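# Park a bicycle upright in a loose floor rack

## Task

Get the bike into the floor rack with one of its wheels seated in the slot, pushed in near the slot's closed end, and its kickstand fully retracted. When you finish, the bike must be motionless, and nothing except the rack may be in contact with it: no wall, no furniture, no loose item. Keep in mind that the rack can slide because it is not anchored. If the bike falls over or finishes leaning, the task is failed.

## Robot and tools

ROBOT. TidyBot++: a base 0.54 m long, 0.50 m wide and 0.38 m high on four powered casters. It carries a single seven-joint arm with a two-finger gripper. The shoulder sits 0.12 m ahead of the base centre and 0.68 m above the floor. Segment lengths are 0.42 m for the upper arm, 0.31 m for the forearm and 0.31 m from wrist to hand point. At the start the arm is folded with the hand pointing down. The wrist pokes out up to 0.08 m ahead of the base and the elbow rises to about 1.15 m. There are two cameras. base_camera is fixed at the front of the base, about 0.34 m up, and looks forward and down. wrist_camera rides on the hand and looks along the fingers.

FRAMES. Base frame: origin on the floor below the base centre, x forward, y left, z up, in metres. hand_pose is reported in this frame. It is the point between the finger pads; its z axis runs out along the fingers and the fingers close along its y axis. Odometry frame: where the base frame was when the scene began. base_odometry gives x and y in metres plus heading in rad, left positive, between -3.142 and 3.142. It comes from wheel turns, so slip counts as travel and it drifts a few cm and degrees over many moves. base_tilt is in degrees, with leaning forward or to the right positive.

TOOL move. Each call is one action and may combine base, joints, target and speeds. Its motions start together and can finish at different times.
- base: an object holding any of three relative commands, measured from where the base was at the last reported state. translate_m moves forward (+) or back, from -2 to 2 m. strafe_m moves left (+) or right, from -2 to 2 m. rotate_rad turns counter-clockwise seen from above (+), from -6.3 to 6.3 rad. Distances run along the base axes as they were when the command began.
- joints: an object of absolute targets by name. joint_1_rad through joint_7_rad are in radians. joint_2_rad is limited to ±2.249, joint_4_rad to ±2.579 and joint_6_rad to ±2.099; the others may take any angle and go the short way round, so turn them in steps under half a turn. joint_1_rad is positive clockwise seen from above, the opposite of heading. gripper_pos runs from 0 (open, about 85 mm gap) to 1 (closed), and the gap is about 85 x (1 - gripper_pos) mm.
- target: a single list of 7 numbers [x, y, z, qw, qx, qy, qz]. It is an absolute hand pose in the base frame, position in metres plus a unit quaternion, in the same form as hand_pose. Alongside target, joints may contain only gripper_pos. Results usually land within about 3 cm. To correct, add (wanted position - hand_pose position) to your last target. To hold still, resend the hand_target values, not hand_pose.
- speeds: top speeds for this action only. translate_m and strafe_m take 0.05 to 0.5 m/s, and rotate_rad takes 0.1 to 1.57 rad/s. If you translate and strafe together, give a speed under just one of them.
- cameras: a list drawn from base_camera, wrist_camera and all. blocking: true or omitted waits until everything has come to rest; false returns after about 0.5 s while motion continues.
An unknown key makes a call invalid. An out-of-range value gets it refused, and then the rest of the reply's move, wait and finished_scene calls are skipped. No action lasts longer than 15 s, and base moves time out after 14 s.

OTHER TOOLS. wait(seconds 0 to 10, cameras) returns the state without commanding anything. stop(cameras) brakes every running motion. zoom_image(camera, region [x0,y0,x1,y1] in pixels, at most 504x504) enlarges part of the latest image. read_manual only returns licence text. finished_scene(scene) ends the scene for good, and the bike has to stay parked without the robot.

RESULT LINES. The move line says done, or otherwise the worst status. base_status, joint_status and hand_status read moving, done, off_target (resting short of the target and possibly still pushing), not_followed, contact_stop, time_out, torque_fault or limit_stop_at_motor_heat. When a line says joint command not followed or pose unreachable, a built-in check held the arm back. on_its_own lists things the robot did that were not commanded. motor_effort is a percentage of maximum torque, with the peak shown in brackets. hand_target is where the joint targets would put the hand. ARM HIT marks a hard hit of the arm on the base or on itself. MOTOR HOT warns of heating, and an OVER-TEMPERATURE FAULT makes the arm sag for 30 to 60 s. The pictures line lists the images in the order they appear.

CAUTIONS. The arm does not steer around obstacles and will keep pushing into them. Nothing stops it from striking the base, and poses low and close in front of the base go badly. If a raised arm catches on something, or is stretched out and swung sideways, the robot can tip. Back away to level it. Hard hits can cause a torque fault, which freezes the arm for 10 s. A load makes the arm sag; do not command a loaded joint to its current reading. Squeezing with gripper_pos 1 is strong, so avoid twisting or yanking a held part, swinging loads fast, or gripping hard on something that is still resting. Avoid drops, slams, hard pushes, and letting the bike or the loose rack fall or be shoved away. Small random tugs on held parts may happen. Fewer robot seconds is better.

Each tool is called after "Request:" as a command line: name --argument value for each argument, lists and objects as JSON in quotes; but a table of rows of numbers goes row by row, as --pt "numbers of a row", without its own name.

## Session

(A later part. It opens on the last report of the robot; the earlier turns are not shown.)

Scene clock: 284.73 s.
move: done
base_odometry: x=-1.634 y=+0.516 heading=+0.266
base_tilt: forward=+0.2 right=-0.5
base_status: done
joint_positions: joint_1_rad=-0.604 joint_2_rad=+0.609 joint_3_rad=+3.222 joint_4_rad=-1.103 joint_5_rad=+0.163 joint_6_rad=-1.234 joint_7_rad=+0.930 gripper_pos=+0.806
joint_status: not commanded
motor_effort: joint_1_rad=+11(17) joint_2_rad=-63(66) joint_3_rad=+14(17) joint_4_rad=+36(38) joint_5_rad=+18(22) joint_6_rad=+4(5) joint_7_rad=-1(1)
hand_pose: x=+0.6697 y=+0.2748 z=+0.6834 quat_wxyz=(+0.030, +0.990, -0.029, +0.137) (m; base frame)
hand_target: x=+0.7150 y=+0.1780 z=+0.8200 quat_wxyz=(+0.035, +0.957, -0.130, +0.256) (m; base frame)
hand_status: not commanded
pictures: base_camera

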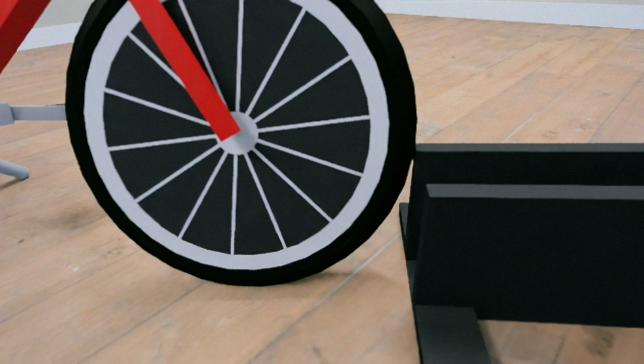

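Request:
move --base '{"strafe_m": 0.10}' --speeds '{"strafe_m": 0.15}' --target '[0.66, 0.178, 0.82, 0.0349, 0.9576, -0.1305, 0.2565]'

Request:
zoom_image --camera "base_camera" --region '[300, 50, 500, 250]'

Scene clock: 288.57 s.
move: off_target
base_odometry: x=-1.660 y=+0.612 heading=+0.266
base_tilt: forward=+0.3 right=-0.5
base_status: done
joint_positions: joint_1_rad=-0.557 joint_2_rad=+0.516 joint_3_rad=+3.218 joint_4_rad=-1.277 joint_5_rad=+0.270 joint_6_rad=-1.211 joint_7_rad=+0.819 gripper_pos=+0.806
joint_status: not commanded
motor_effort: joint_1_rad=-1(12) joint_2_rad=-63(65) joint_3_rad=+4(14) joint_4_rad=+34(38) joint_5_rad=+13(18) joint_6_rad=-4(6) joint_7_rad=+1(2)
hand_pose: x=+0.6491 y=+0.1964 z=+0.6837 quat_wxyz=(+0.080, +0.983, -0.089, +0.141) (m; base frame)
hand_target: x=+0.6600 y=+0.1780 z=+0.8200 quat_wxyz=(+0.035, +0.957, -0.130, +0.256) (m; base frame)
hand_status: off_target (0.138 m and 15.2 deg from the pose sent, 0.168 m and 18.3 deg at the start)
pictures: base_camera, wrist_camera
camera_calibration:
wrist_camera: T_world_to_cam=[[-0.0783505, -0.992945, 0.0890019, 0.187398], [-0.956922, 0.0498701, -0.286029, 0.8687], [0.279572, -0.107578, -0.954079, 0.624693], [0, 0, 0, 1]] pos_world=[0.671315, 0.209957, 0.827801]

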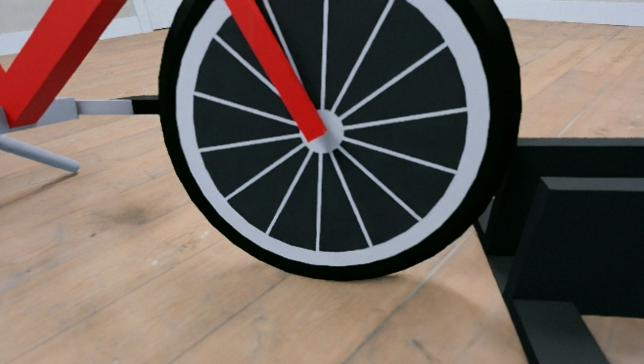

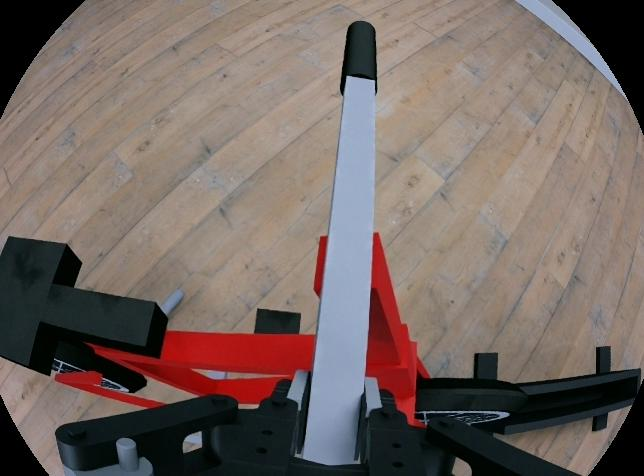

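Scaled by 2.520.

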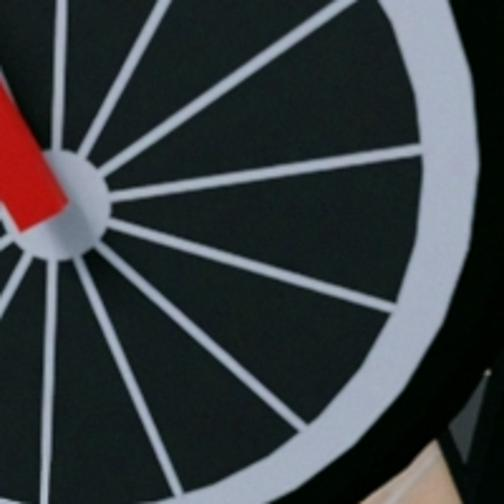

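Request:
move --base '{"translate_m": -0.006, "strafe_m": -0.14}' --speeds '{"strafe_m": 0.12}'

Request:
zoom_image --camera "base_camera" --region '[300, 50, 500, 250]'

Scene clock: 291.73 s.
move: done
base_odometry: x=-1.629 y=+0.476 heading=+0.266
base_tilt: forward=+0.2 right=-0.5
base_status: done
joint_positions: joint_1_rad=-0.594 joint_2_rad=+0.509 joint_3_rad=+3.187 joint_4_rad=-1.282 joint_5_rad=+0.269 joint_6_rad=-1.208 joint_7_rad=+0.808 gripper_pos=+0.806
joint_status: not commanded
motor_effort: joint_1_rad=+5(8) joint_2_rad=-62(67) joint_3_rad=+9(11) joint_4_rad=+32(36) joint_5_rad=+17(20) joint_6_rad=-5(8) joint_7_rad=+2(3)
hand_pose: x=+0.6341 y=+0.2294 z=+0.6844 quat_wxyz=(+0.067, +0.986, -0.063, +0.141) (m; base frame)
hand_target: x=+0.6600 y=+0.1780 z=+0.8200 quat_wxyz=(+0.035, +0.957, -0.130, +0.256) (m; base frame)
hand_status: not commanded
pictures: base_camera, wrist_camera
camera_calibration:
wrist_camera: T_world_to_cam=[[-0.0234807, -0.99721, 0.0708562, 0.19754], [-0.959291, 0.00252137, -0.282409, 0.862781], [0.281443, -0.0746029, -0.956674, 0.626106], [0, 0, 0, 1]] pos_world=[0.656083, 0.241522, 0.828639]

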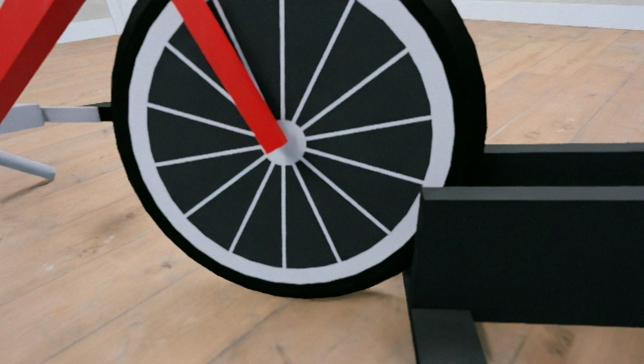

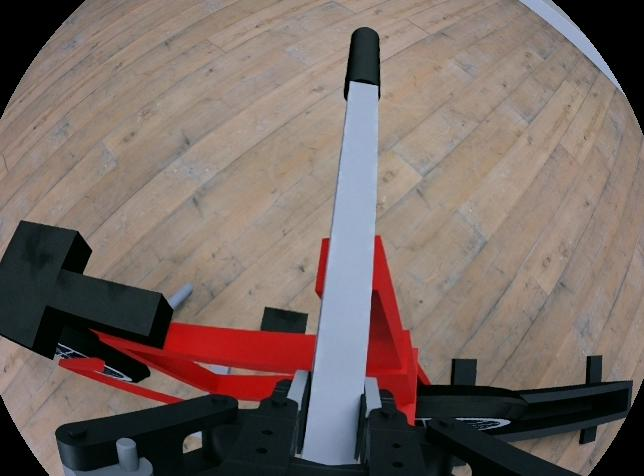

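Scaled by 2.520.

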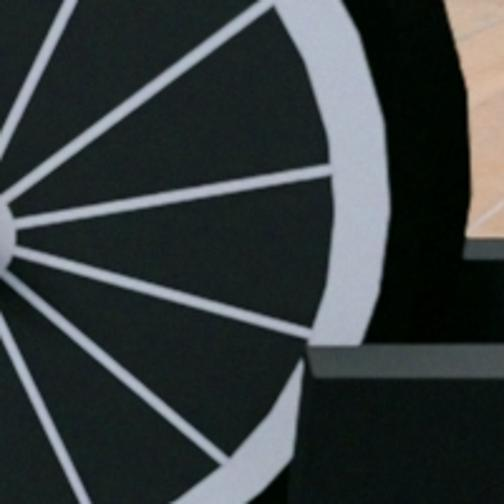

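Request:
move --base '{"translate_m": -0.012, "strafe_m": -0.10}' --speeds '{"strafe_m": 0.12}'

Scene clock: 294.10 s.
move: done
base_odometry: x=-1.615 y=+0.376 heading=+0.266
base_tilt: forward=+0.2 right=-0.5
base_status: done
joint_positions: joint_1_rad=-0.610 joint_2_rad=+0.507 joint_3_rad=+3.162 joint_4_rad=-1.281 joint_5_rad=+0.268 joint_6_rad=-1.203 joint_7_rad=+0.804 gripper_pos=+0.806
joint_status: not commanded
motor_effort: joint_1_rad=+8(14) joint_2_rad=-63(66) joint_3_rad=+11(16) joint_4_rad=+32(35) joint_5_rad=+21(24) joint_6_rad=-4(9) joint_7_rad=+2(4)
hand_pose: x=+0.6262 y=+0.2503 z=+0.6851 quat_wxyz=(+0.056, +0.987, -0.047, +0.142) (m; base frame)
hand_target: x=+0.6600 y=+0.1780 z=+0.8200 quat_wxyz=(+0.035, +0.957, -0.130, +0.256) (m; base frame)
hand_status: not commanded
pictures: base_camera, wrist_camera
camera_calibration:
wrist_camera: T_world_to_cam=[[0.0114729, -0.998516, 0.0532396, 0.208626], [-0.958897, -0.026083, -0.282551, 0.862387], [0.283521, -0.0478096, -0.957774, 0.62331], [0, 0, 0, 1]] pos_world=[0.647826, 0.26061, 0.829551]

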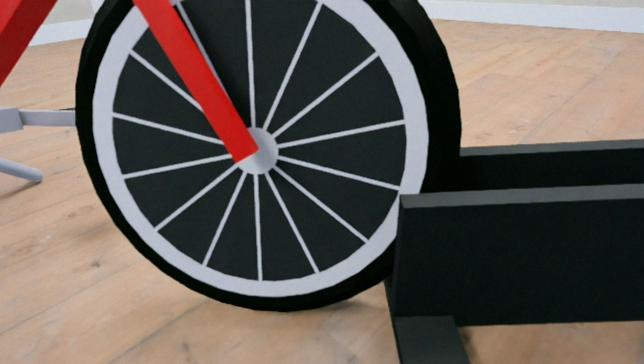

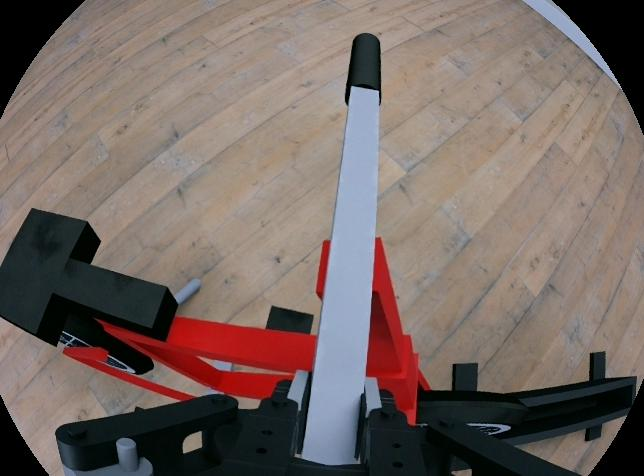

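Request:
move --base '{"strafe_m": 0.08}' --speeds '{"strafe_m": 0.15}' --target '[0.59, 0.178, 0.82, 0.0349, 0.9576, -0.1305, 0.2565]'

Scene clock: 298.83 s.
move: off_target
base_odometry: x=-1.636 y=+0.453 heading=+0.266
base_tilt: forward=+0.3 right=-0.5
base_status: done
joint_positions: joint_1_rad=-0.542 joint_2_rad=+0.374 joint_3_rad=+3.079 joint_4_rad=-1.481 joint_5_rad=+0.351 joint_6_rad=-1.202 joint_7_rad=+0.685 gripper_pos=+0.806
joint_status: not commanded
motor_effort: joint_1_rad=+0(7) joint_2_rad=-58(64) joint_3_rad=+1(11) joint_4_rad=+36(38) joint_5_rad=+13(20) joint_6_rad=-5(7) joint_7_rad=+1(2)
hand_pose: x=+0.5756 y=+0.1930 z=+0.6901 quat_wxyz=(+0.085, +0.983, -0.085, +0.135) (m; base frame)
hand_target: x=+0.5900 y=+0.1780 z=+0.8200 quat_wxyz=(+0.035, +0.957, -0.130, +0.256) (m; base frame)
hand_status: off_target (0.132 m and 16.2 deg from the pose sent, 0.157 m and 16.8 deg at the start)
pictures: base_camera, wrist_camera
camera_calibration:
wrist_camera: T_world_to_cam=[[-0.0718692, -0.992458, 0.0993089, 0.166724], [-0.960949, 0.0422214, -0.273487, 0.795505], [0.267231, -0.115086, -0.956735, 0.661348], [0, 0, 0, 1]] pos_world=[0.599689, 0.207992, 0.833738]

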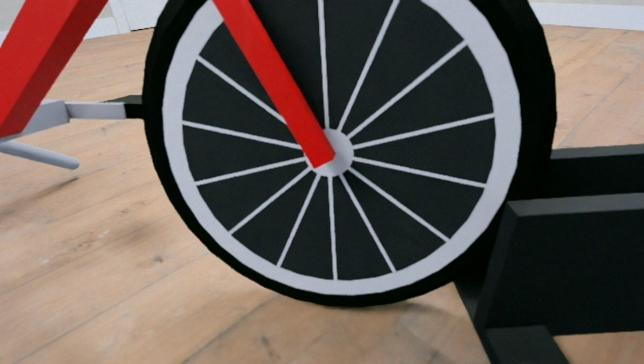

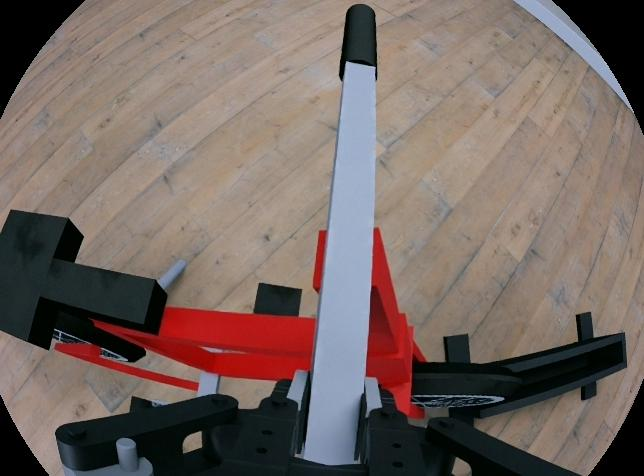

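Request:
move --base '{"strafe_m": 0.11, "translate_m": -0.025}' --speeds '{"strafe_m": 0.15}' --target '[0.59, 0.165, 0.82, -0.0113, 0.965, 0.0421, 0.2586]'

Scene clock: 302.70 s.
move: off_target
base_odometry: x=-1.689 y=+0.553 heading=+0.266
base_tilt: forward=+0.2 right=-0.6
base_status: done
joint_positions: joint_1_rad=-0.321 joint_2_rad=+0.271 joint_3_rad=+3.000 joint_4_rad=-1.592 joint_5_rad=+0.217 joint_6_rad=-1.100 joint_7_rad=+1.076 gripper_pos=+0.806
joint_status: not commanded
motor_effort: joint_1_rad=+0(5) joint_2_rad=-55(60) joint_3_rad=+0(3) joint_4_rad=+37(39) joint_5_rad=+8(13) joint_6_rad=+3(6) joint_7_rad=+0(2)
hand_pose: x=+0.5660 y=+0.1545 z=+0.6959 quat_wxyz=(+0.031, +0.992, +0.020, +0.118) (m; base frame)
hand_target: x=+0.5900 y=+0.1650 z=+0.8200 quat_wxyz=(-0.011, +0.965, +0.042, +0.259) (m; base frame)
hand_status: off_target (0.127 m and 17.3 deg from the pose sent, 0.134 m and 23.3 deg at the start)
pictures: base_camera, wrist_camera
camera_calibration:
wrist_camera: T_world_to_cam=[[0.150974, -0.988409, 0.0159658, 0.0585494], [-0.960356, -0.150479, -0.234677, 0.791963], [0.234359, 0.0200971, -0.971942, 0.673336], [0, 0, 0, 1]] pos_world=[0.593925, 0.163513, 0.839364]

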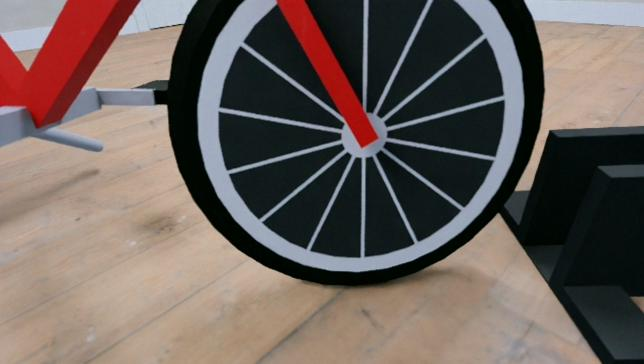

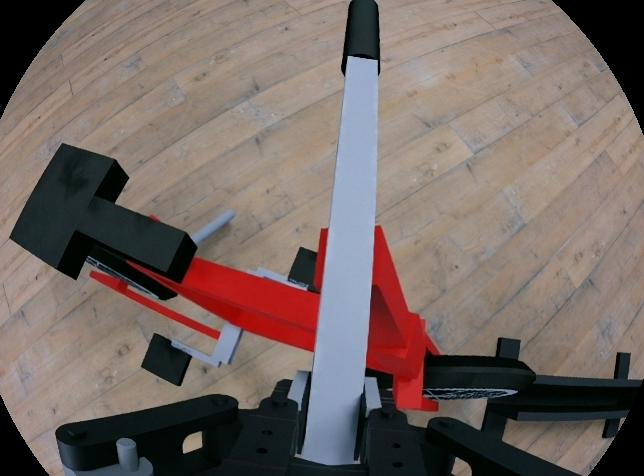

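Request:
zoom_image --camera "base_camera" --region '[464, 80, 644, 260]'

Request:
zoom_image --camera "wrist_camera" --region '[400, 300, 644, 476]'

Scaled by 2.800.

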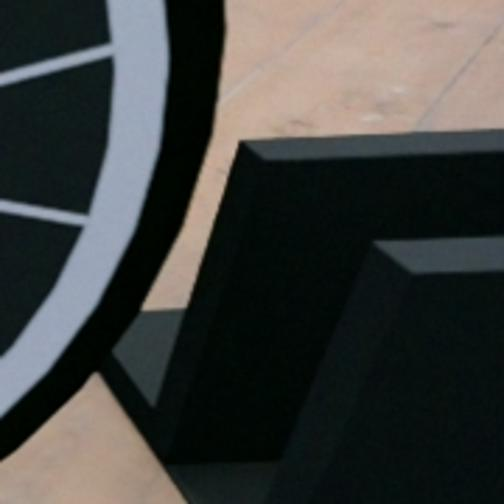

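Scaled by 2.066.

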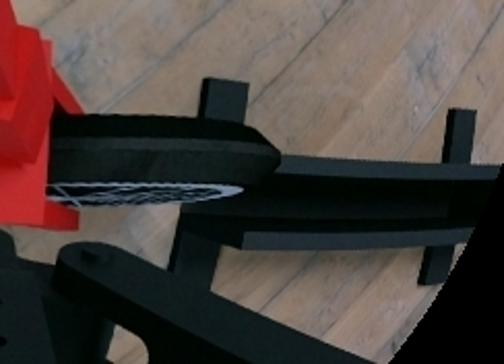

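Request:
move --base '{"strafe_m": -0.18}' --speeds '{"strafe_m": 0.12}' --target '[0.59, 0.165, 0.82, 0.0, 0.9659, 0.0, 0.2588]'

Request:
zoom_image --camera "base_camera" --region '[344, 80, 644, 260]'

Scene clock: 308.73 s.
move: off_target
base_odometry: x=-1.642 y=+0.379 heading=+0.266
base_tilt: forward=+0.3 right=-0.5
base_status: done
joint_positions: joint_1_rad=-0.389 joint_2_rad=+0.274 joint_3_rad=+2.980 joint_4_rad=-1.589 joint_5_rad=+0.222 joint_6_rad=-1.091 joint_7_rad=+1.029 gripper_pos=+0.807
joint_status: not commanded
motor_effort: joint_1_rad=+5(10) joint_2_rad=-54(58) joint_3_rad=+4(8) joint_4_rad=+36(40) joint_5_rad=+13(17) joint_6_rad=+0(4) joint_7_rad=+1(2)
hand_pose: x=+0.5547 y=+0.1940 z=+0.6965 quat_wxyz=(+0.020, +0.991, +0.041, +0.124) (m; base frame)
hand_target: x=+0.5900 y=+0.1650 z=+0.8200 quat_wxyz=(+0.000, +0.966, +0.000, +0.259) (m; base frame)
hand_status: off_target (0.132 m and 16.6 deg from the pose sent, 0.127 m and 16.9 deg at the start)
pictures: base_camera, wrist_camera
camera_calibration:
wrist_camera: T_world_to_cam=[[0.194882, -0.980827, 0.000344506, 0.0842966], [-0.950412, -0.188926, -0.247029, 0.797679], [0.242358, 0.0478141, -0.969008, 0.66397], [0, 0, 0, 1]] pos_world=[0.580778, 0.201635, 0.840413]

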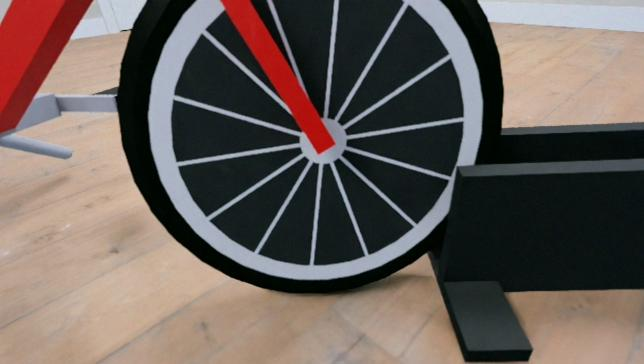

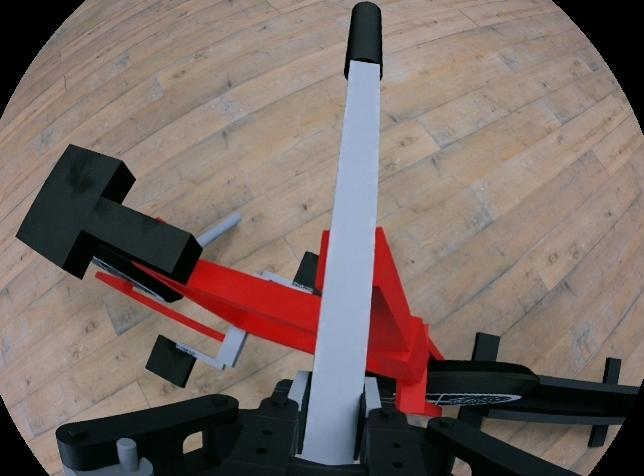

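Scaled by 1.680.

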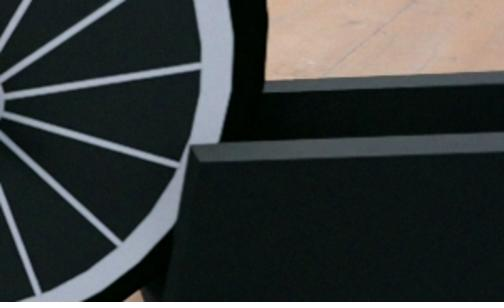

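Request:
zoom_image --camera "wrist_camera" --region '[400, 320, 560, 460]'

Request:
zoom_image --camera "base_camera" --region '[404, 80, 554, 230]'

Scaled by 3.150.

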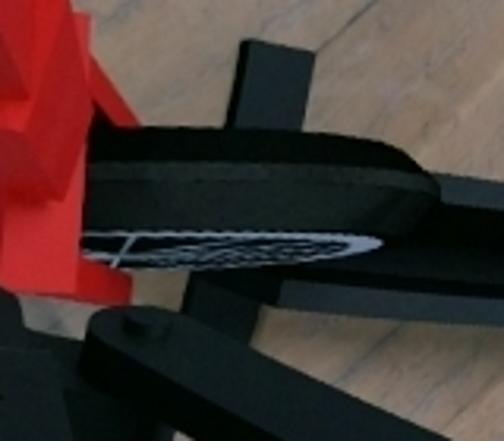

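Scaled by 3.360.

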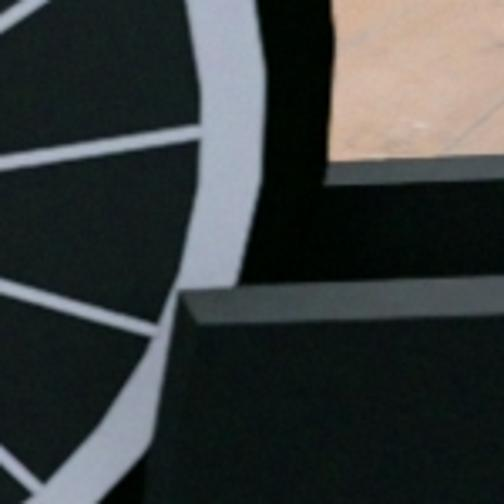

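Request:
move --base '{"strafe_m": 0.09}' --speeds '{"strafe_m": 0.15}' --target '[0.545, 0.165, 0.82, 0.0, 0.9659, 0.0, 0.2588]'

Request:
zoom_image --camera "wrist_camera" --region '[400, 300, 644, 460]'

Scene clock: 316.67 s.
move: off_target
base_odometry: x=-1.665 y=+0.466 heading=+0.267
base_tilt: forward=+0.2 right=-0.5
base_status: done
joint_positions: joint_1_rad=-0.312 joint_2_rad=+0.195 joint_3_rad=+2.900 joint_4_rad=-1.695 joint_5_rad=+0.248 joint_6_rad=-1.089 joint_7_rad=+1.010 gripper_pos=+0.807
joint_status: not commanded
motor_effort: joint_1_rad=+1(6) joint_2_rad=-53(56) joint_3_rad=-1(4) joint_4_rad=+41(43) joint_5_rad=+10(13) joint_6_rad=+1(4) joint_7_rad=+0(1)
hand_pose: x=+0.5207 y=+0.1676 z=+0.6966 quat_wxyz=(+0.033, +0.991, +0.041, +0.120) (m; base frame)
hand_target: x=+0.5450 y=+0.1650 z=+0.8200 quat_wxyz=(+0.000, +0.966, +0.000, +0.259) (m; base frame)
hand_status: off_target (0.126 m and 17.3 deg from the pose sent, 0.127 m and 16.6 deg at the start)
pictures: base_camera, wrist_camera
camera_calibration:
wrist_camera: T_world_to_cam=[[0.190492, -0.981384, 0.0244428, 0.0506382], [-0.952984, -0.190842, -0.235373, 0.753978], [0.235656, 0.0215431, -0.971598, 0.683267], [0, 0, 0, 1]] pos_world=[0.547867, 0.178866, 0.840089]

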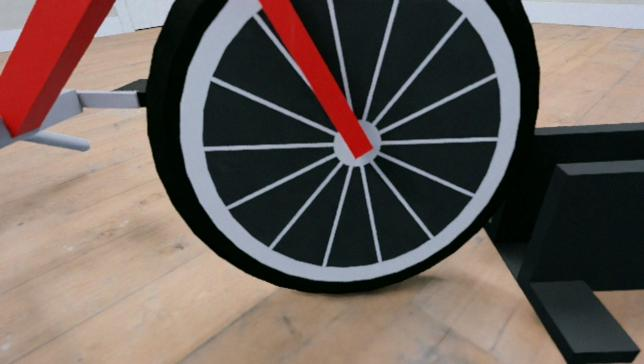

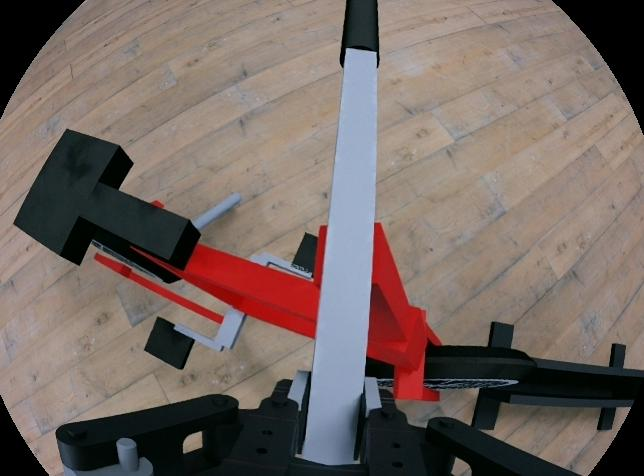

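Scaled by 2.066.

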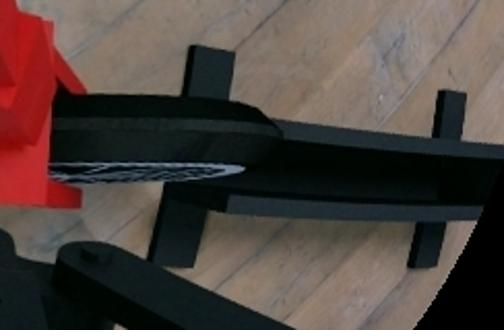

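Request:
move --target '[0.475, 0.165, 0.82, 0.0, 0.9659, 0.0, 0.2588]'

Request:
zoom_image --camera "wrist_camera" --region '[400, 260, 644, 460]'

Scene clock: 321.27 s.
move: off_target
base_odometry: x=-1.665 y=+0.466 heading=+0.267
base_tilt: forward=+0.2 right=-0.5
base_status: not commanded
joint_positions: joint_1_rad=-0.167 joint_2_rad=+0.067 joint_3_rad=+2.724 joint_4_rad=-1.843 joint_5_rad=+0.242 joint_6_rad=-1.095 joint_7_rad=+0.981 gripper_pos=+0.807
joint_status: not commanded
motor_effort: joint_1_rad=+1(2) joint_2_rad=-49(55) joint_3_rad=-1(2) joint_4_rad=+46(48) joint_5_rad=+11(12) joint_6_rad=+2(5) joint_7_rad=+0(2)
hand_pose: x=+0.4591 y=+0.1474 z=+0.6970 quat_wxyz=(+0.042, +0.992, +0.043, +0.114) (m; base frame)
hand_target: x=+0.4750 y=+0.1650 z=+0.8200 quat_wxyz=(+0.000, +0.966, +0.000, +0.259) (m; base frame)
hand_status: off_target (0.125 m and 18.3 deg from the pose sent, 0.132 m and 17.3 deg at the start)
pictures: base_camera, wrist_camera
camera_calibration:
wrist_camera: T_world_to_cam=[[0.194166, -0.980154, 0.0399836, 0.0298313], [-0.955045, -0.198186, -0.22048, 0.683171], [0.224028, 0.00462346, -0.974572, 0.708483], [0, 0, 0, 1]] pos_world=[0.487947, 0.161359, 0.8399]

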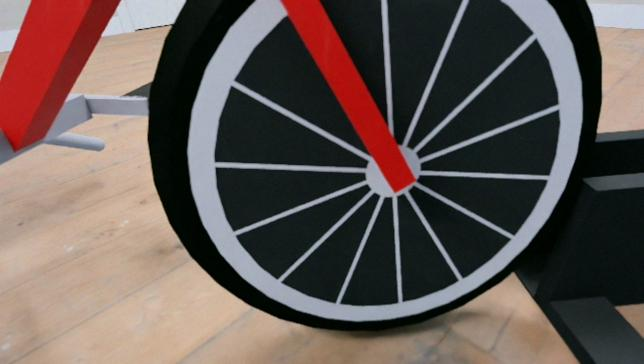

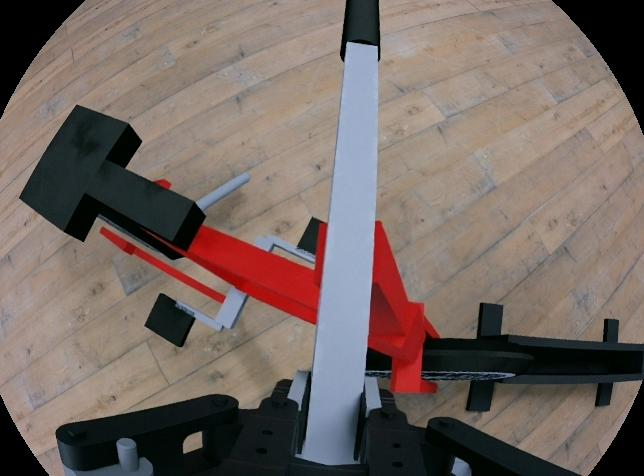

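Scaled by 2.066.

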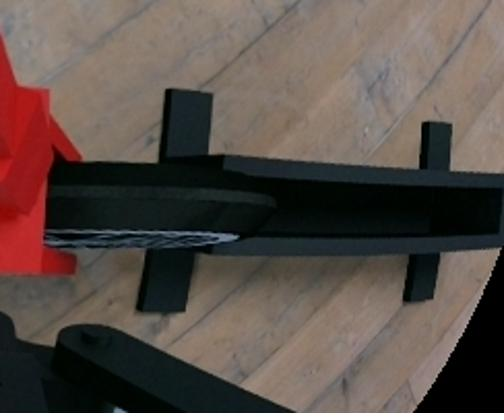

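Request:
move --base '{"strafe_m": 0.08}' --speeds '{"strafe_m": 0.15}' --cameras '[]'

Request:
move --base '{"translate_m": 0.06}' --speeds '{"translate_m": 0.15}'

Scene clock: 324.97 s.
move: done
base_odometry: x=-1.686 y=+0.544 heading=+0.267
base_tilt: forward=+0.2 right=-0.5
base_status: done
joint_positions: joint_1_rad=-0.158 joint_2_rad=+0.057 joint_3_rad=+2.697 joint_4_rad=-1.846 joint_5_rad=+0.224 joint_6_rad=-1.101 joint_7_rad=+0.972 gripper_pos=+0.807
joint_status: not commanded
motor_effort: joint_1_rad=+1(6) joint_2_rad=-46(49) joint_3_rad=-1(5) joint_4_rad=+46(48) joint_5_rad=+10(14) joint_6_rad=+3(6) joint_7_rad=+0(1)
hand_pose: x=+0.4502 y=+0.1557 z=+0.6985 quat_wxyz=(+0.034, +0.992, +0.045, +0.111) (m; base frame)
hand_target: x=+0.4750 y=+0.1650 z=+0.8200 quat_wxyz=(+0.000, +0.966, +0.000, +0.259) (m; base frame)
hand_status: not commanded
pictures: none
No camera images: "cameras" was empty.

Scene clock: 326.00 s.
move: done
base_odometry: x=-1.628 y=+0.560 heading=+0.267
base_tilt: forward=+0.3 right=-0.5
base_status: done
joint_positions: joint_1_rad=-0.158 joint_2_rad=+0.049 joint_3_rad=+2.697 joint_4_rad=-1.846 joint_5_rad=+0.224 joint_6_rad=-1.104 joint_7_rad=+0.971 gripper_pos=+0.807
joint_status: not commanded
motor_effort: joint_1_rad=+0(2) joint_2_rad=-45(49) joint_3_rad=-1(2) joint_4_rad=+46(48) joint_5_rad=+13(13) joint_6_rad=+3(6) joint_7_rad=+1(1)
hand_pose: x=+0.4494 y=+0.1549 z=+0.7011 quat_wxyz=(+0.035, +0.992, +0.043, +0.113) (m; base frame)
hand_target: x=+0.4750 y=+0.1650 z=+0.8200 quat_wxyz=(+0.000, +0.966, +0.000, +0.259) (m; base frame)
hand_status: not commanded
pictures: base_camera, wrist_camera
camera_calibration:
wrist_camera: T_world_to_cam=[[0.195163, -0.980421, 0.0261926, 0.0481373], [-0.955134, -0.19606, -0.221989, 0.677043], [0.222778, 0.0183068, -0.974697, 0.713123], [0, 0, 0, 1]] pos_world=[0.478404, 0.166881, 0.844115]

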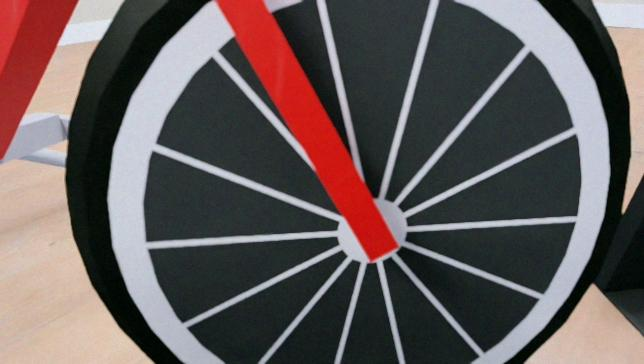

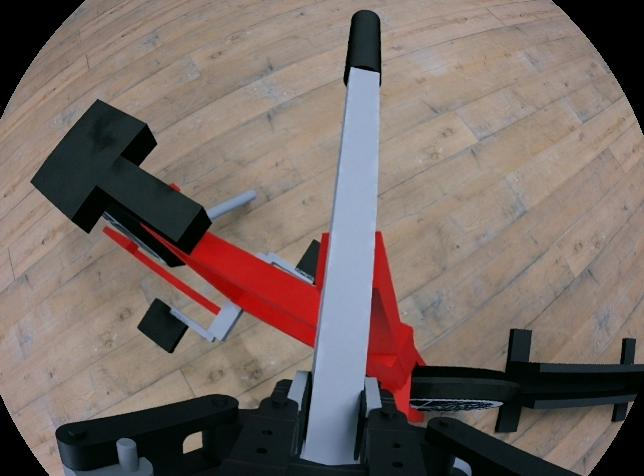

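Request:
move --target '[0.57, 0.165, 0.83, 0.0, 0.9659, 0.0, 0.2588]'

Scene clock: 329.37 s.
move: off_target
base_odometry: x=-1.628 y=+0.560 heading=+0.267
base_tilt: forward=+0.2 right=-0.5
base_status: not commanded
joint_positions: joint_1_rad=-0.328 joint_2_rad=+0.240 joint_3_rad=+2.941 joint_4_rad=-1.638 joint_5_rad=+0.224 joint_6_rad=-1.105 joint_7_rad=+0.971 gripper_pos=+0.807
joint_status: not commanded
motor_effort: joint_1_rad=-1(2) joint_2_rad=-54(56) joint_3_rad=-2(2) joint_4_rad=+41(47) joint_5_rad=+11(13) joint_6_rad=+4(7) joint_7_rad=+2(2)
hand_pose: x=+0.5379 y=+0.1716 z=+0.6946 quat_wxyz=(+0.024, +0.993, +0.002, +0.112) (m; base frame)
hand_target: x=+0.5700 y=+0.1650 z=+0.8300 quat_wxyz=(+0.000, +0.966, +0.000, +0.259) (m; base frame)
hand_status: off_target (0.139 m and 17.3 deg from the pose sent, 0.177 m and 18.1 deg at the start)
pictures: base_camera, wrist_camera
camera_calibration:
wrist_camera: T_world_to_cam=[[0.117008, -0.993124, -0.00383612, 0.112565], [-0.967466, -0.113111, -0.22631, 0.758865], [0.22432, 0.0301914, -0.974048, 0.683454], [0, 0, 0, 1]] pos_world=[0.567692, 0.176993, 0.837887]

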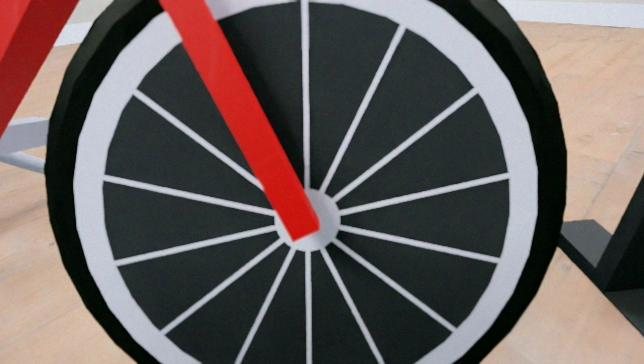

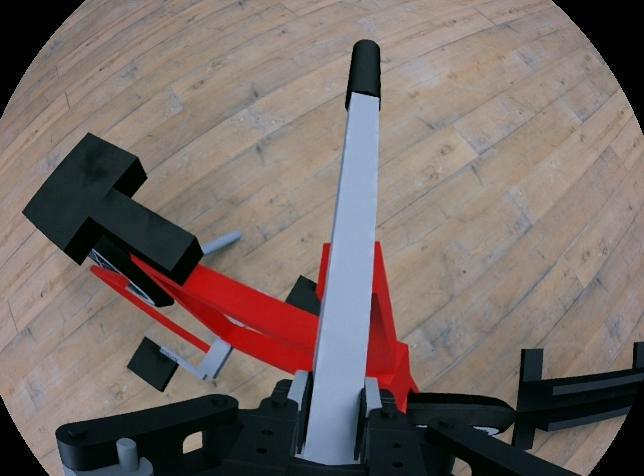

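Request:
move --base '{"translate_m": 0.07}' --speeds '{"translate_m": 0.15}' --target '[0.60, 0.165, 0.85, 0.0, 0.9659, 0.0, 0.2588]'

Scene clock: 331.67 s.
move: off_target
base_odometry: x=-1.561 y=+0.578 heading=+0.268
base_tilt: forward=+0.2 right=-0.5
base_status: done
joint_positions: joint_1_rad=-0.363 joint_2_rad=+0.330 joint_3_rad=+3.002 joint_4_rad=-1.517 joint_5_rad=+0.218 joint_6_rad=-1.167 joint_7_rad=+0.991 gripper_pos=+0.807
joint_status: not commanded
motor_effort: joint_1_rad=+1(4) joint_2_rad=-64(67) joint_3_rad=+0(4) joint_4_rad=+43(49) joint_5_rad=+10(18) joint_6_rad=+1(11) joint_7_rad=+0(3)
hand_pose: x=+0.5691 y=+0.1737 z=+0.6912 quat_wxyz=(+0.035, +0.995, -0.008, +0.097) (m; base frame)
hand_target: x=+0.6000 y=+0.1650 z=+0.8500 quat_wxyz=(+0.000, +0.966, +0.000, +0.259) (m; base frame)
hand_status: off_target (0.162 m and 19.3 deg from the pose sent, 0.167 m and 17.3 deg at the start)
pictures: base_camera, wrist_camera
camera_calibration:
wrist_camera: T_world_to_cam=[[0.0944409, -0.995439, 0.0134886, 0.112186], [-0.976025, -0.0952509, -0.195712, 0.769033], [0.196104, 0.005318, -0.980569, 0.697973], [0, 0, 0, 1]] pos_world=[0.603125, 0.181214, 0.833406]

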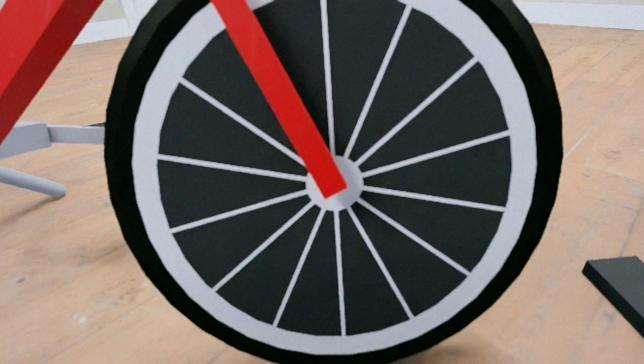

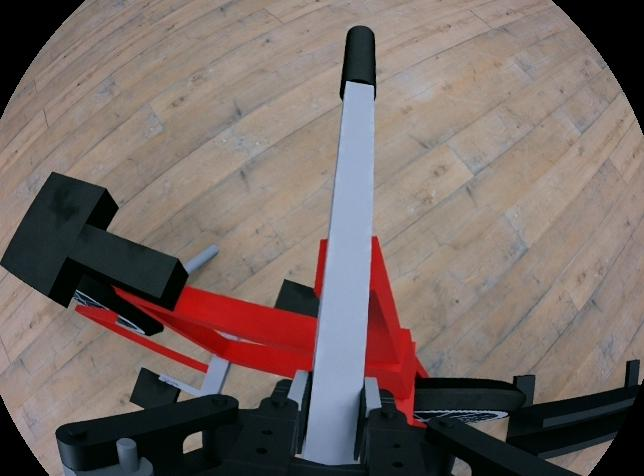

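Request:
move --target '[0.60, 0.145, 0.77, -0.0405, 0.954, 0.1511, 0.2556]' --cameras '[]'

Request:
move --base '{"translate_m": -0.075, "strafe_m": 0.24}' --speeds '{"strafe_m": 0.2}'

Scene clock: 335.10 s.
move: off_target
base_odometry: x=-1.561 y=+0.578 heading=+0.268
base_tilt: forward=+0.2 right=-0.5
base_status: not commanded
joint_positions: joint_1_rad=-0.170 joint_2_rad=+0.209 joint_3_rad=+3.016 joint_4_rad=-1.702 joint_5_rad=+0.023 joint_6_rad=-0.929 joint_7_rad=+1.511 gripper_pos=+0.807
joint_status: not commanded
motor_effort: joint_1_rad=-2(3) joint_2_rad=-40(63) joint_3_rad=-4(4) joint_4_rad=+30(43) joint_5_rad=+3(11) joint_6_rad=+6(7) joint_7_rad=+4(4)
hand_pose: x=+0.5747 y=+0.1327 z=+0.6920 quat_wxyz=(-0.029, +0.981, +0.118, +0.148) (m; base frame)
hand_target: x=+0.6000 y=+0.1450 z=+0.7700 quat_wxyz=(-0.041, +0.954, +0.151, +0.256) (m; base frame)
hand_status: off_target (0.083 m and 13.4 deg from the pose sent, 0.089 m and 27.6 deg at the start)
pictures: none
No camera images: "cameras" was empty.

Scene clock: 337.50 s.
move: done
base_odometry: x=-1.697 y=+0.790 heading=+0.267
base_tilt: forward=+0.2 right=-0.5
base_status: done
joint_positions: joint_1_rad=-0.169 joint_2_rad=+0.194 joint_3_rad=+3.026 joint_4_rad=-1.704 joint_5_rad=-0.008 joint_6_rad=-0.909 joint_7_rad=+1.520 gripper_pos=+0.807
joint_status: not commanded
motor_effort: joint_1_rad=+0(8) joint_2_rad=-38(42) joint_3_rad=-2(9) joint_4_rad=+29(31) joint_5_rad=+2(8) joint_6_rad=+5(6) joint_7_rad=+3(4)
hand_pose: x=+0.5789 y=+0.1367 z=+0.7006 quat_wxyz=(-0.042, +0.980, +0.111, +0.163) (m; base frame)
hand_target: x=+0.6000 y=+0.1450 z=+0.7700 quat_wxyz=(-0.041, +0.954, +0.151, +0.256) (m; base frame)
hand_status: not commanded
pictures: base_camera, wrist_camera
camera_calibration:
wrist_camera: T_world_to_cam=[[0.347906, -0.933749, -0.0841068, -0.0124331], [-0.890905, -0.301333, -0.339833, 0.85685], [0.291974, 0.193161, -0.936718, 0.593564], [0, 0, 0, 1]] pos_world=[0.594392, 0.131934, 0.846142]

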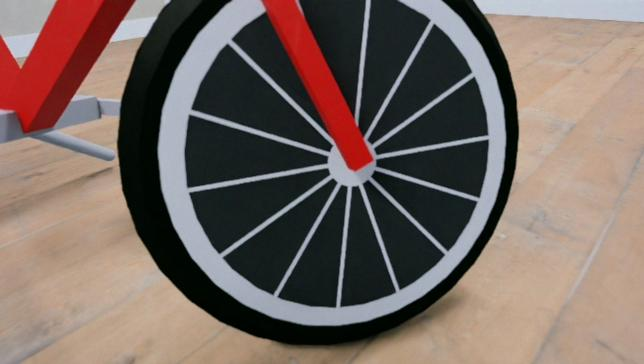

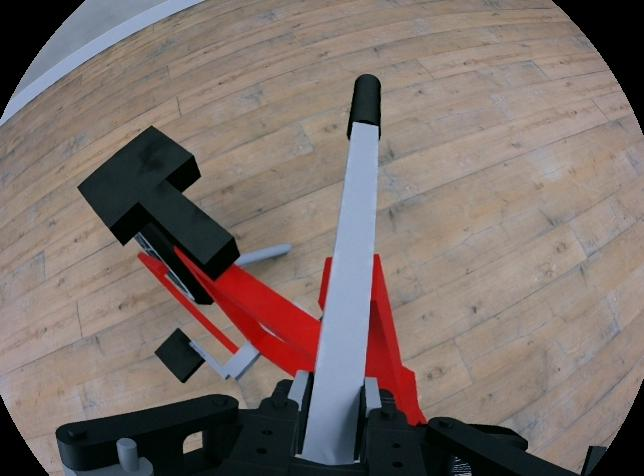

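Request:
move --target '[0.50, 0.165, 0.77, 0.0, 0.9659, 0.0, 0.2588]' --cameras '["base_camera"]'

Request:
move --target '[0.44, 0.165, 0.77, 0.0, 0.9659, 0.0, 0.2588]'

Scene clock: 340.50 s.
move: off_target
base_odometry: x=-1.697 y=+0.790 heading=+0.267
base_tilt: forward=+0.2 right=-0.5
base_status: not commanded
joint_positions: joint_1_rad=-0.235 joint_2_rad=+0.050 joint_3_rad=+2.793 joint_4_rad=-1.879 joint_5_rad=+0.263 joint_6_rad=-0.916 joint_7_rad=+0.914 gripper_pos=+0.813
joint_status: not commanded
motor_effort: joint_1_rad=+1(3) joint_2_rad=-36(40) joint_3_rad=+0(3) joint_4_rad=+34(34) joint_5_rad=+7(7) joint_6_rad=+3(6) joint_7_rad=+0(3)
hand_pose: x=+0.4917 y=+0.1710 z=+0.7022 quat_wxyz=(+0.000, +0.983, +0.026, +0.183) (m; base frame)
hand_target: x=+0.5000 y=+0.1650 z=+0.7700 quat_wxyz=(+0.000, +0.966, +0.000, +0.259) (m; base frame)
hand_status: off_target (0.069 m and 9.4 deg from the pose sent, 0.109 m and 17.6 deg at the start)
pictures: base_camera

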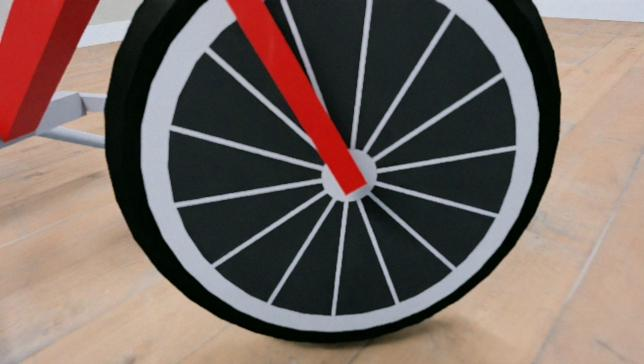

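Scene clock: 341.80 s.
move: off_target
base_odometry: x=-1.697 y=+0.790 heading=+0.267
base_tilt: forward=+0.2 right=-0.5
base_status: not commanded
joint_positions: joint_1_rad=-0.053 joint_2_rad=-0.082 joint_3_rad=+2.589 joint_4_rad=-2.003 joint_5_rad=+0.223 joint_6_rad=-0.944 joint_7_rad=+0.914 gripper_pos=+0.814
joint_status: not commanded
motor_effort: joint_1_rad=+2(3) joint_2_rad=-29(38) joint_3_rad=+2(2) joint_4_rad=+37(41) joint_5_rad=+8(9) joint_6_rad=+3(5) joint_7_rad=+0(1)
hand_pose: x=+0.4301 y=+0.1513 z=+0.6971 quat_wxyz=(+0.020, +0.984, +0.029, +0.175) (m; base frame)
hand_target: x=+0.4400 y=+0.1650 z=+0.7700 quat_wxyz=(+0.000, +0.966, +0.000, +0.259) (m; base frame)
hand_status: off_target (0.075 m and 10.6 deg from the pose sent, 0.085 m and 9.4 deg at the start)
pictures: base_camera, wrist_camera
camera_calibration:
wrist_camera: T_world_to_cam=[[0.17409, -0.984656, 0.0120481, 0.0680789], [-0.923364, -0.167481, -0.345469, 0.725071], [0.342186, 0.049018, -0.938353, 0.632278], [0, 0, 0, 1]] pos_world=[0.441296, 0.157477, 0.84297]

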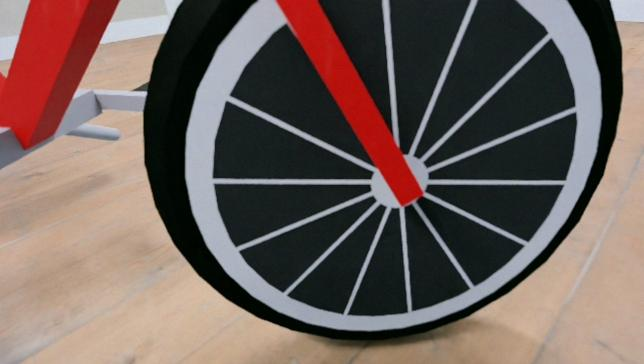

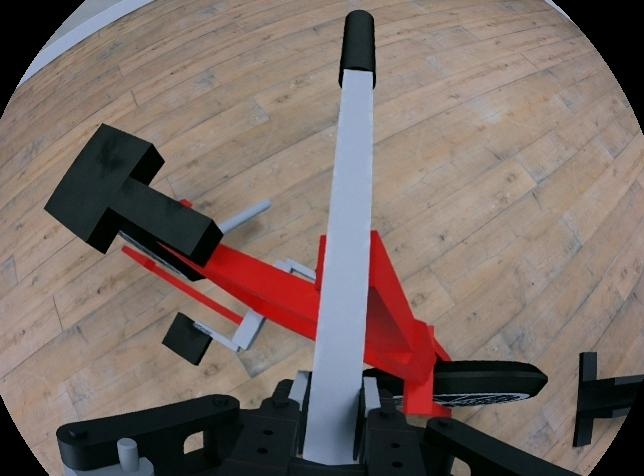

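Request:
move --target '[0.40, 0.165, 0.77, 0.0, 0.9659, 0.0, 0.2588]'

Request:
zoom_image --camera "wrist_camera" --region '[400, 300, 644, 476]'

Scene clock: 344.13 s.
move: off_target
base_odometry: x=-1.697 y=+0.790 heading=+0.267
base_tilt: forward=+0.2 right=-0.5
base_status: not commanded
joint_positions: joint_1_rad=+0.122 joint_2_rad=-0.221 joint_3_rad=+2.473 joint_4_rad=-2.085 joint_5_rad=+0.086 joint_6_rad=-0.993 joint_7_rad=+0.946 gripper_pos=+0.816
joint_status: not commanded
motor_effort: joint_1_rad=+0(3) joint_2_rad=-25(33) joint_3_rad=+5(5) joint_4_rad=+44(47) joint_5_rad=+6(9) joint_6_rad=+5(8) joint_7_rad=-2(3)
hand_pose: x=+0.3773 y=+0.1330 z=+0.6912 quat_wxyz=(+0.024, +0.987, -0.018, +0.156) (m; base frame)
hand_target: x=+0.4000 y=+0.1650 z=+0.7700 quat_wxyz=(+0.000, +0.966, +0.000, +0.259) (m; base frame)
hand_status: off_target (0.088 m and 12.5 deg from the pose sent, 0.080 m and 10.6 deg at the start)
pictures: base_camera, wrist_camera
camera_calibration:
wrist_camera: T_world_to_cam=[[0.08016, -0.996781, 0.00136517, 0.103728], [-0.946807, -0.0765692, -0.31256, 0.645253], [0.311658, 0.0237623, -0.949897, 0.668535], [0, 0, 0, 1]] pos_world=[0.394261, 0.136915, 0.836578]

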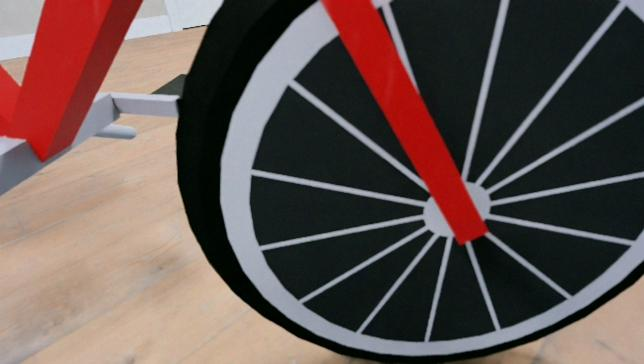

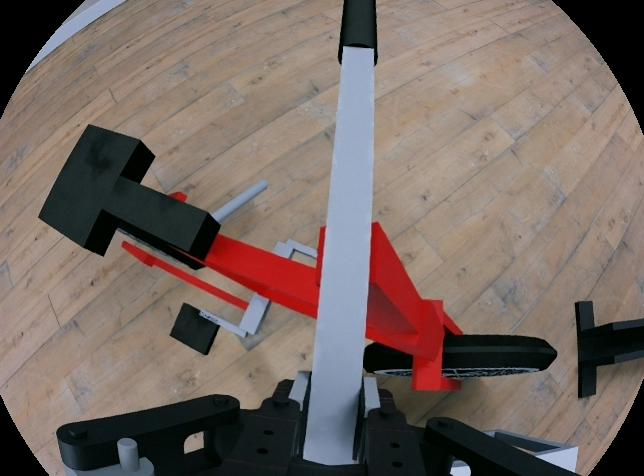

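Scaled by 2.066.

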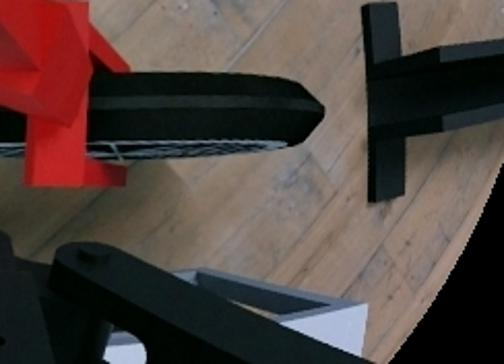

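Request:
move --base '{"translate_m": 0.018, "strafe_m": -0.25}' --speeds '{"strafe_m": 0.15}'

Request:
zoom_image --camera "wrist_camera" --region '[400, 250, 644, 476]'

Scene clock: 350.50 s.
move: done
base_odometry: x=-1.613 y=+0.554 heading=+0.267
base_tilt: forward=+0.2 right=-0.5
base_status: done
joint_positions: joint_1_rad=+0.131 joint_2_rad=-0.242 joint_3_rad=+2.458 joint_4_rad=-2.082 joint_5_rad=+0.064 joint_6_rad=-1.006 joint_7_rad=+0.946 gripper_pos=+0.816
joint_status: not commanded
motor_effort: joint_1_rad=+1(5) joint_2_rad=-21(24) joint_3_rad=+5(9) joint_4_rad=+42(45) joint_5_rad=+6(9) joint_6_rad=+5(11) joint_7_rad=-1(3)
hand_pose: x=+0.3708 y=+0.1376 z=+0.6943 quat_wxyz=(+0.021, +0.987, -0.020, +0.157) (m; base frame)
hand_target: x=+0.4000 y=+0.1650 z=+0.7700 quat_wxyz=(+0.000, +0.966, +0.000, +0.259) (m; base frame)
hand_status: not commanded
pictures: base_camera, wrist_camera
camera_calibration:
wrist_camera: T_world_to_cam=[[0.0765642, -0.997051, -0.00512739, 0.114776], [-0.946515, -0.0710649, -0.314737, 0.641054], [0.313445, 0.0289507, -0.949165, 0.67158], [0, 0, 0, 1]] pos_world=[0.387476, 0.140551, 0.839792]

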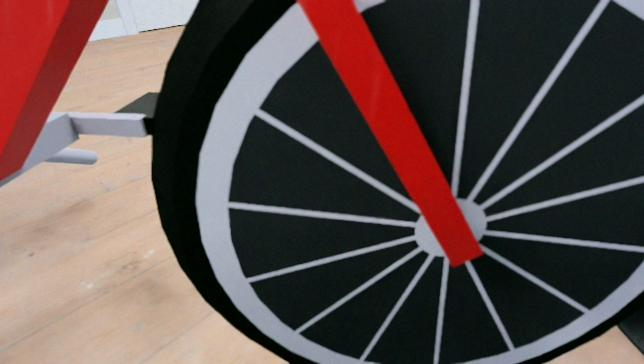

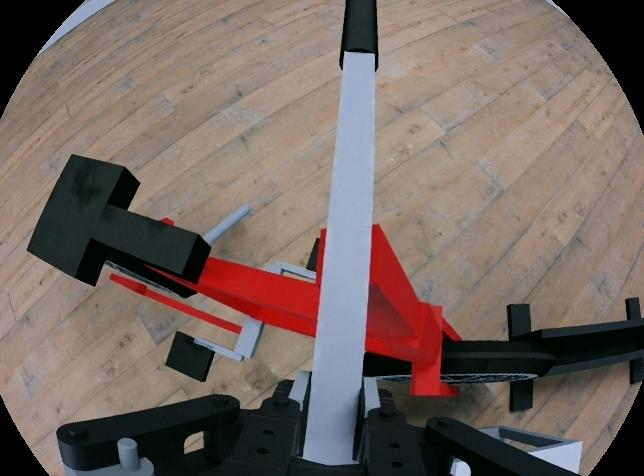

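Scaled by 2.066.

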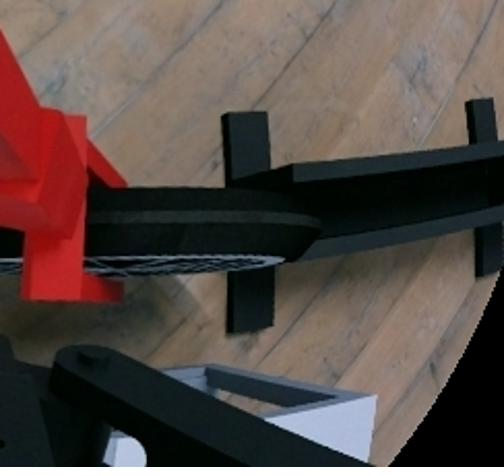

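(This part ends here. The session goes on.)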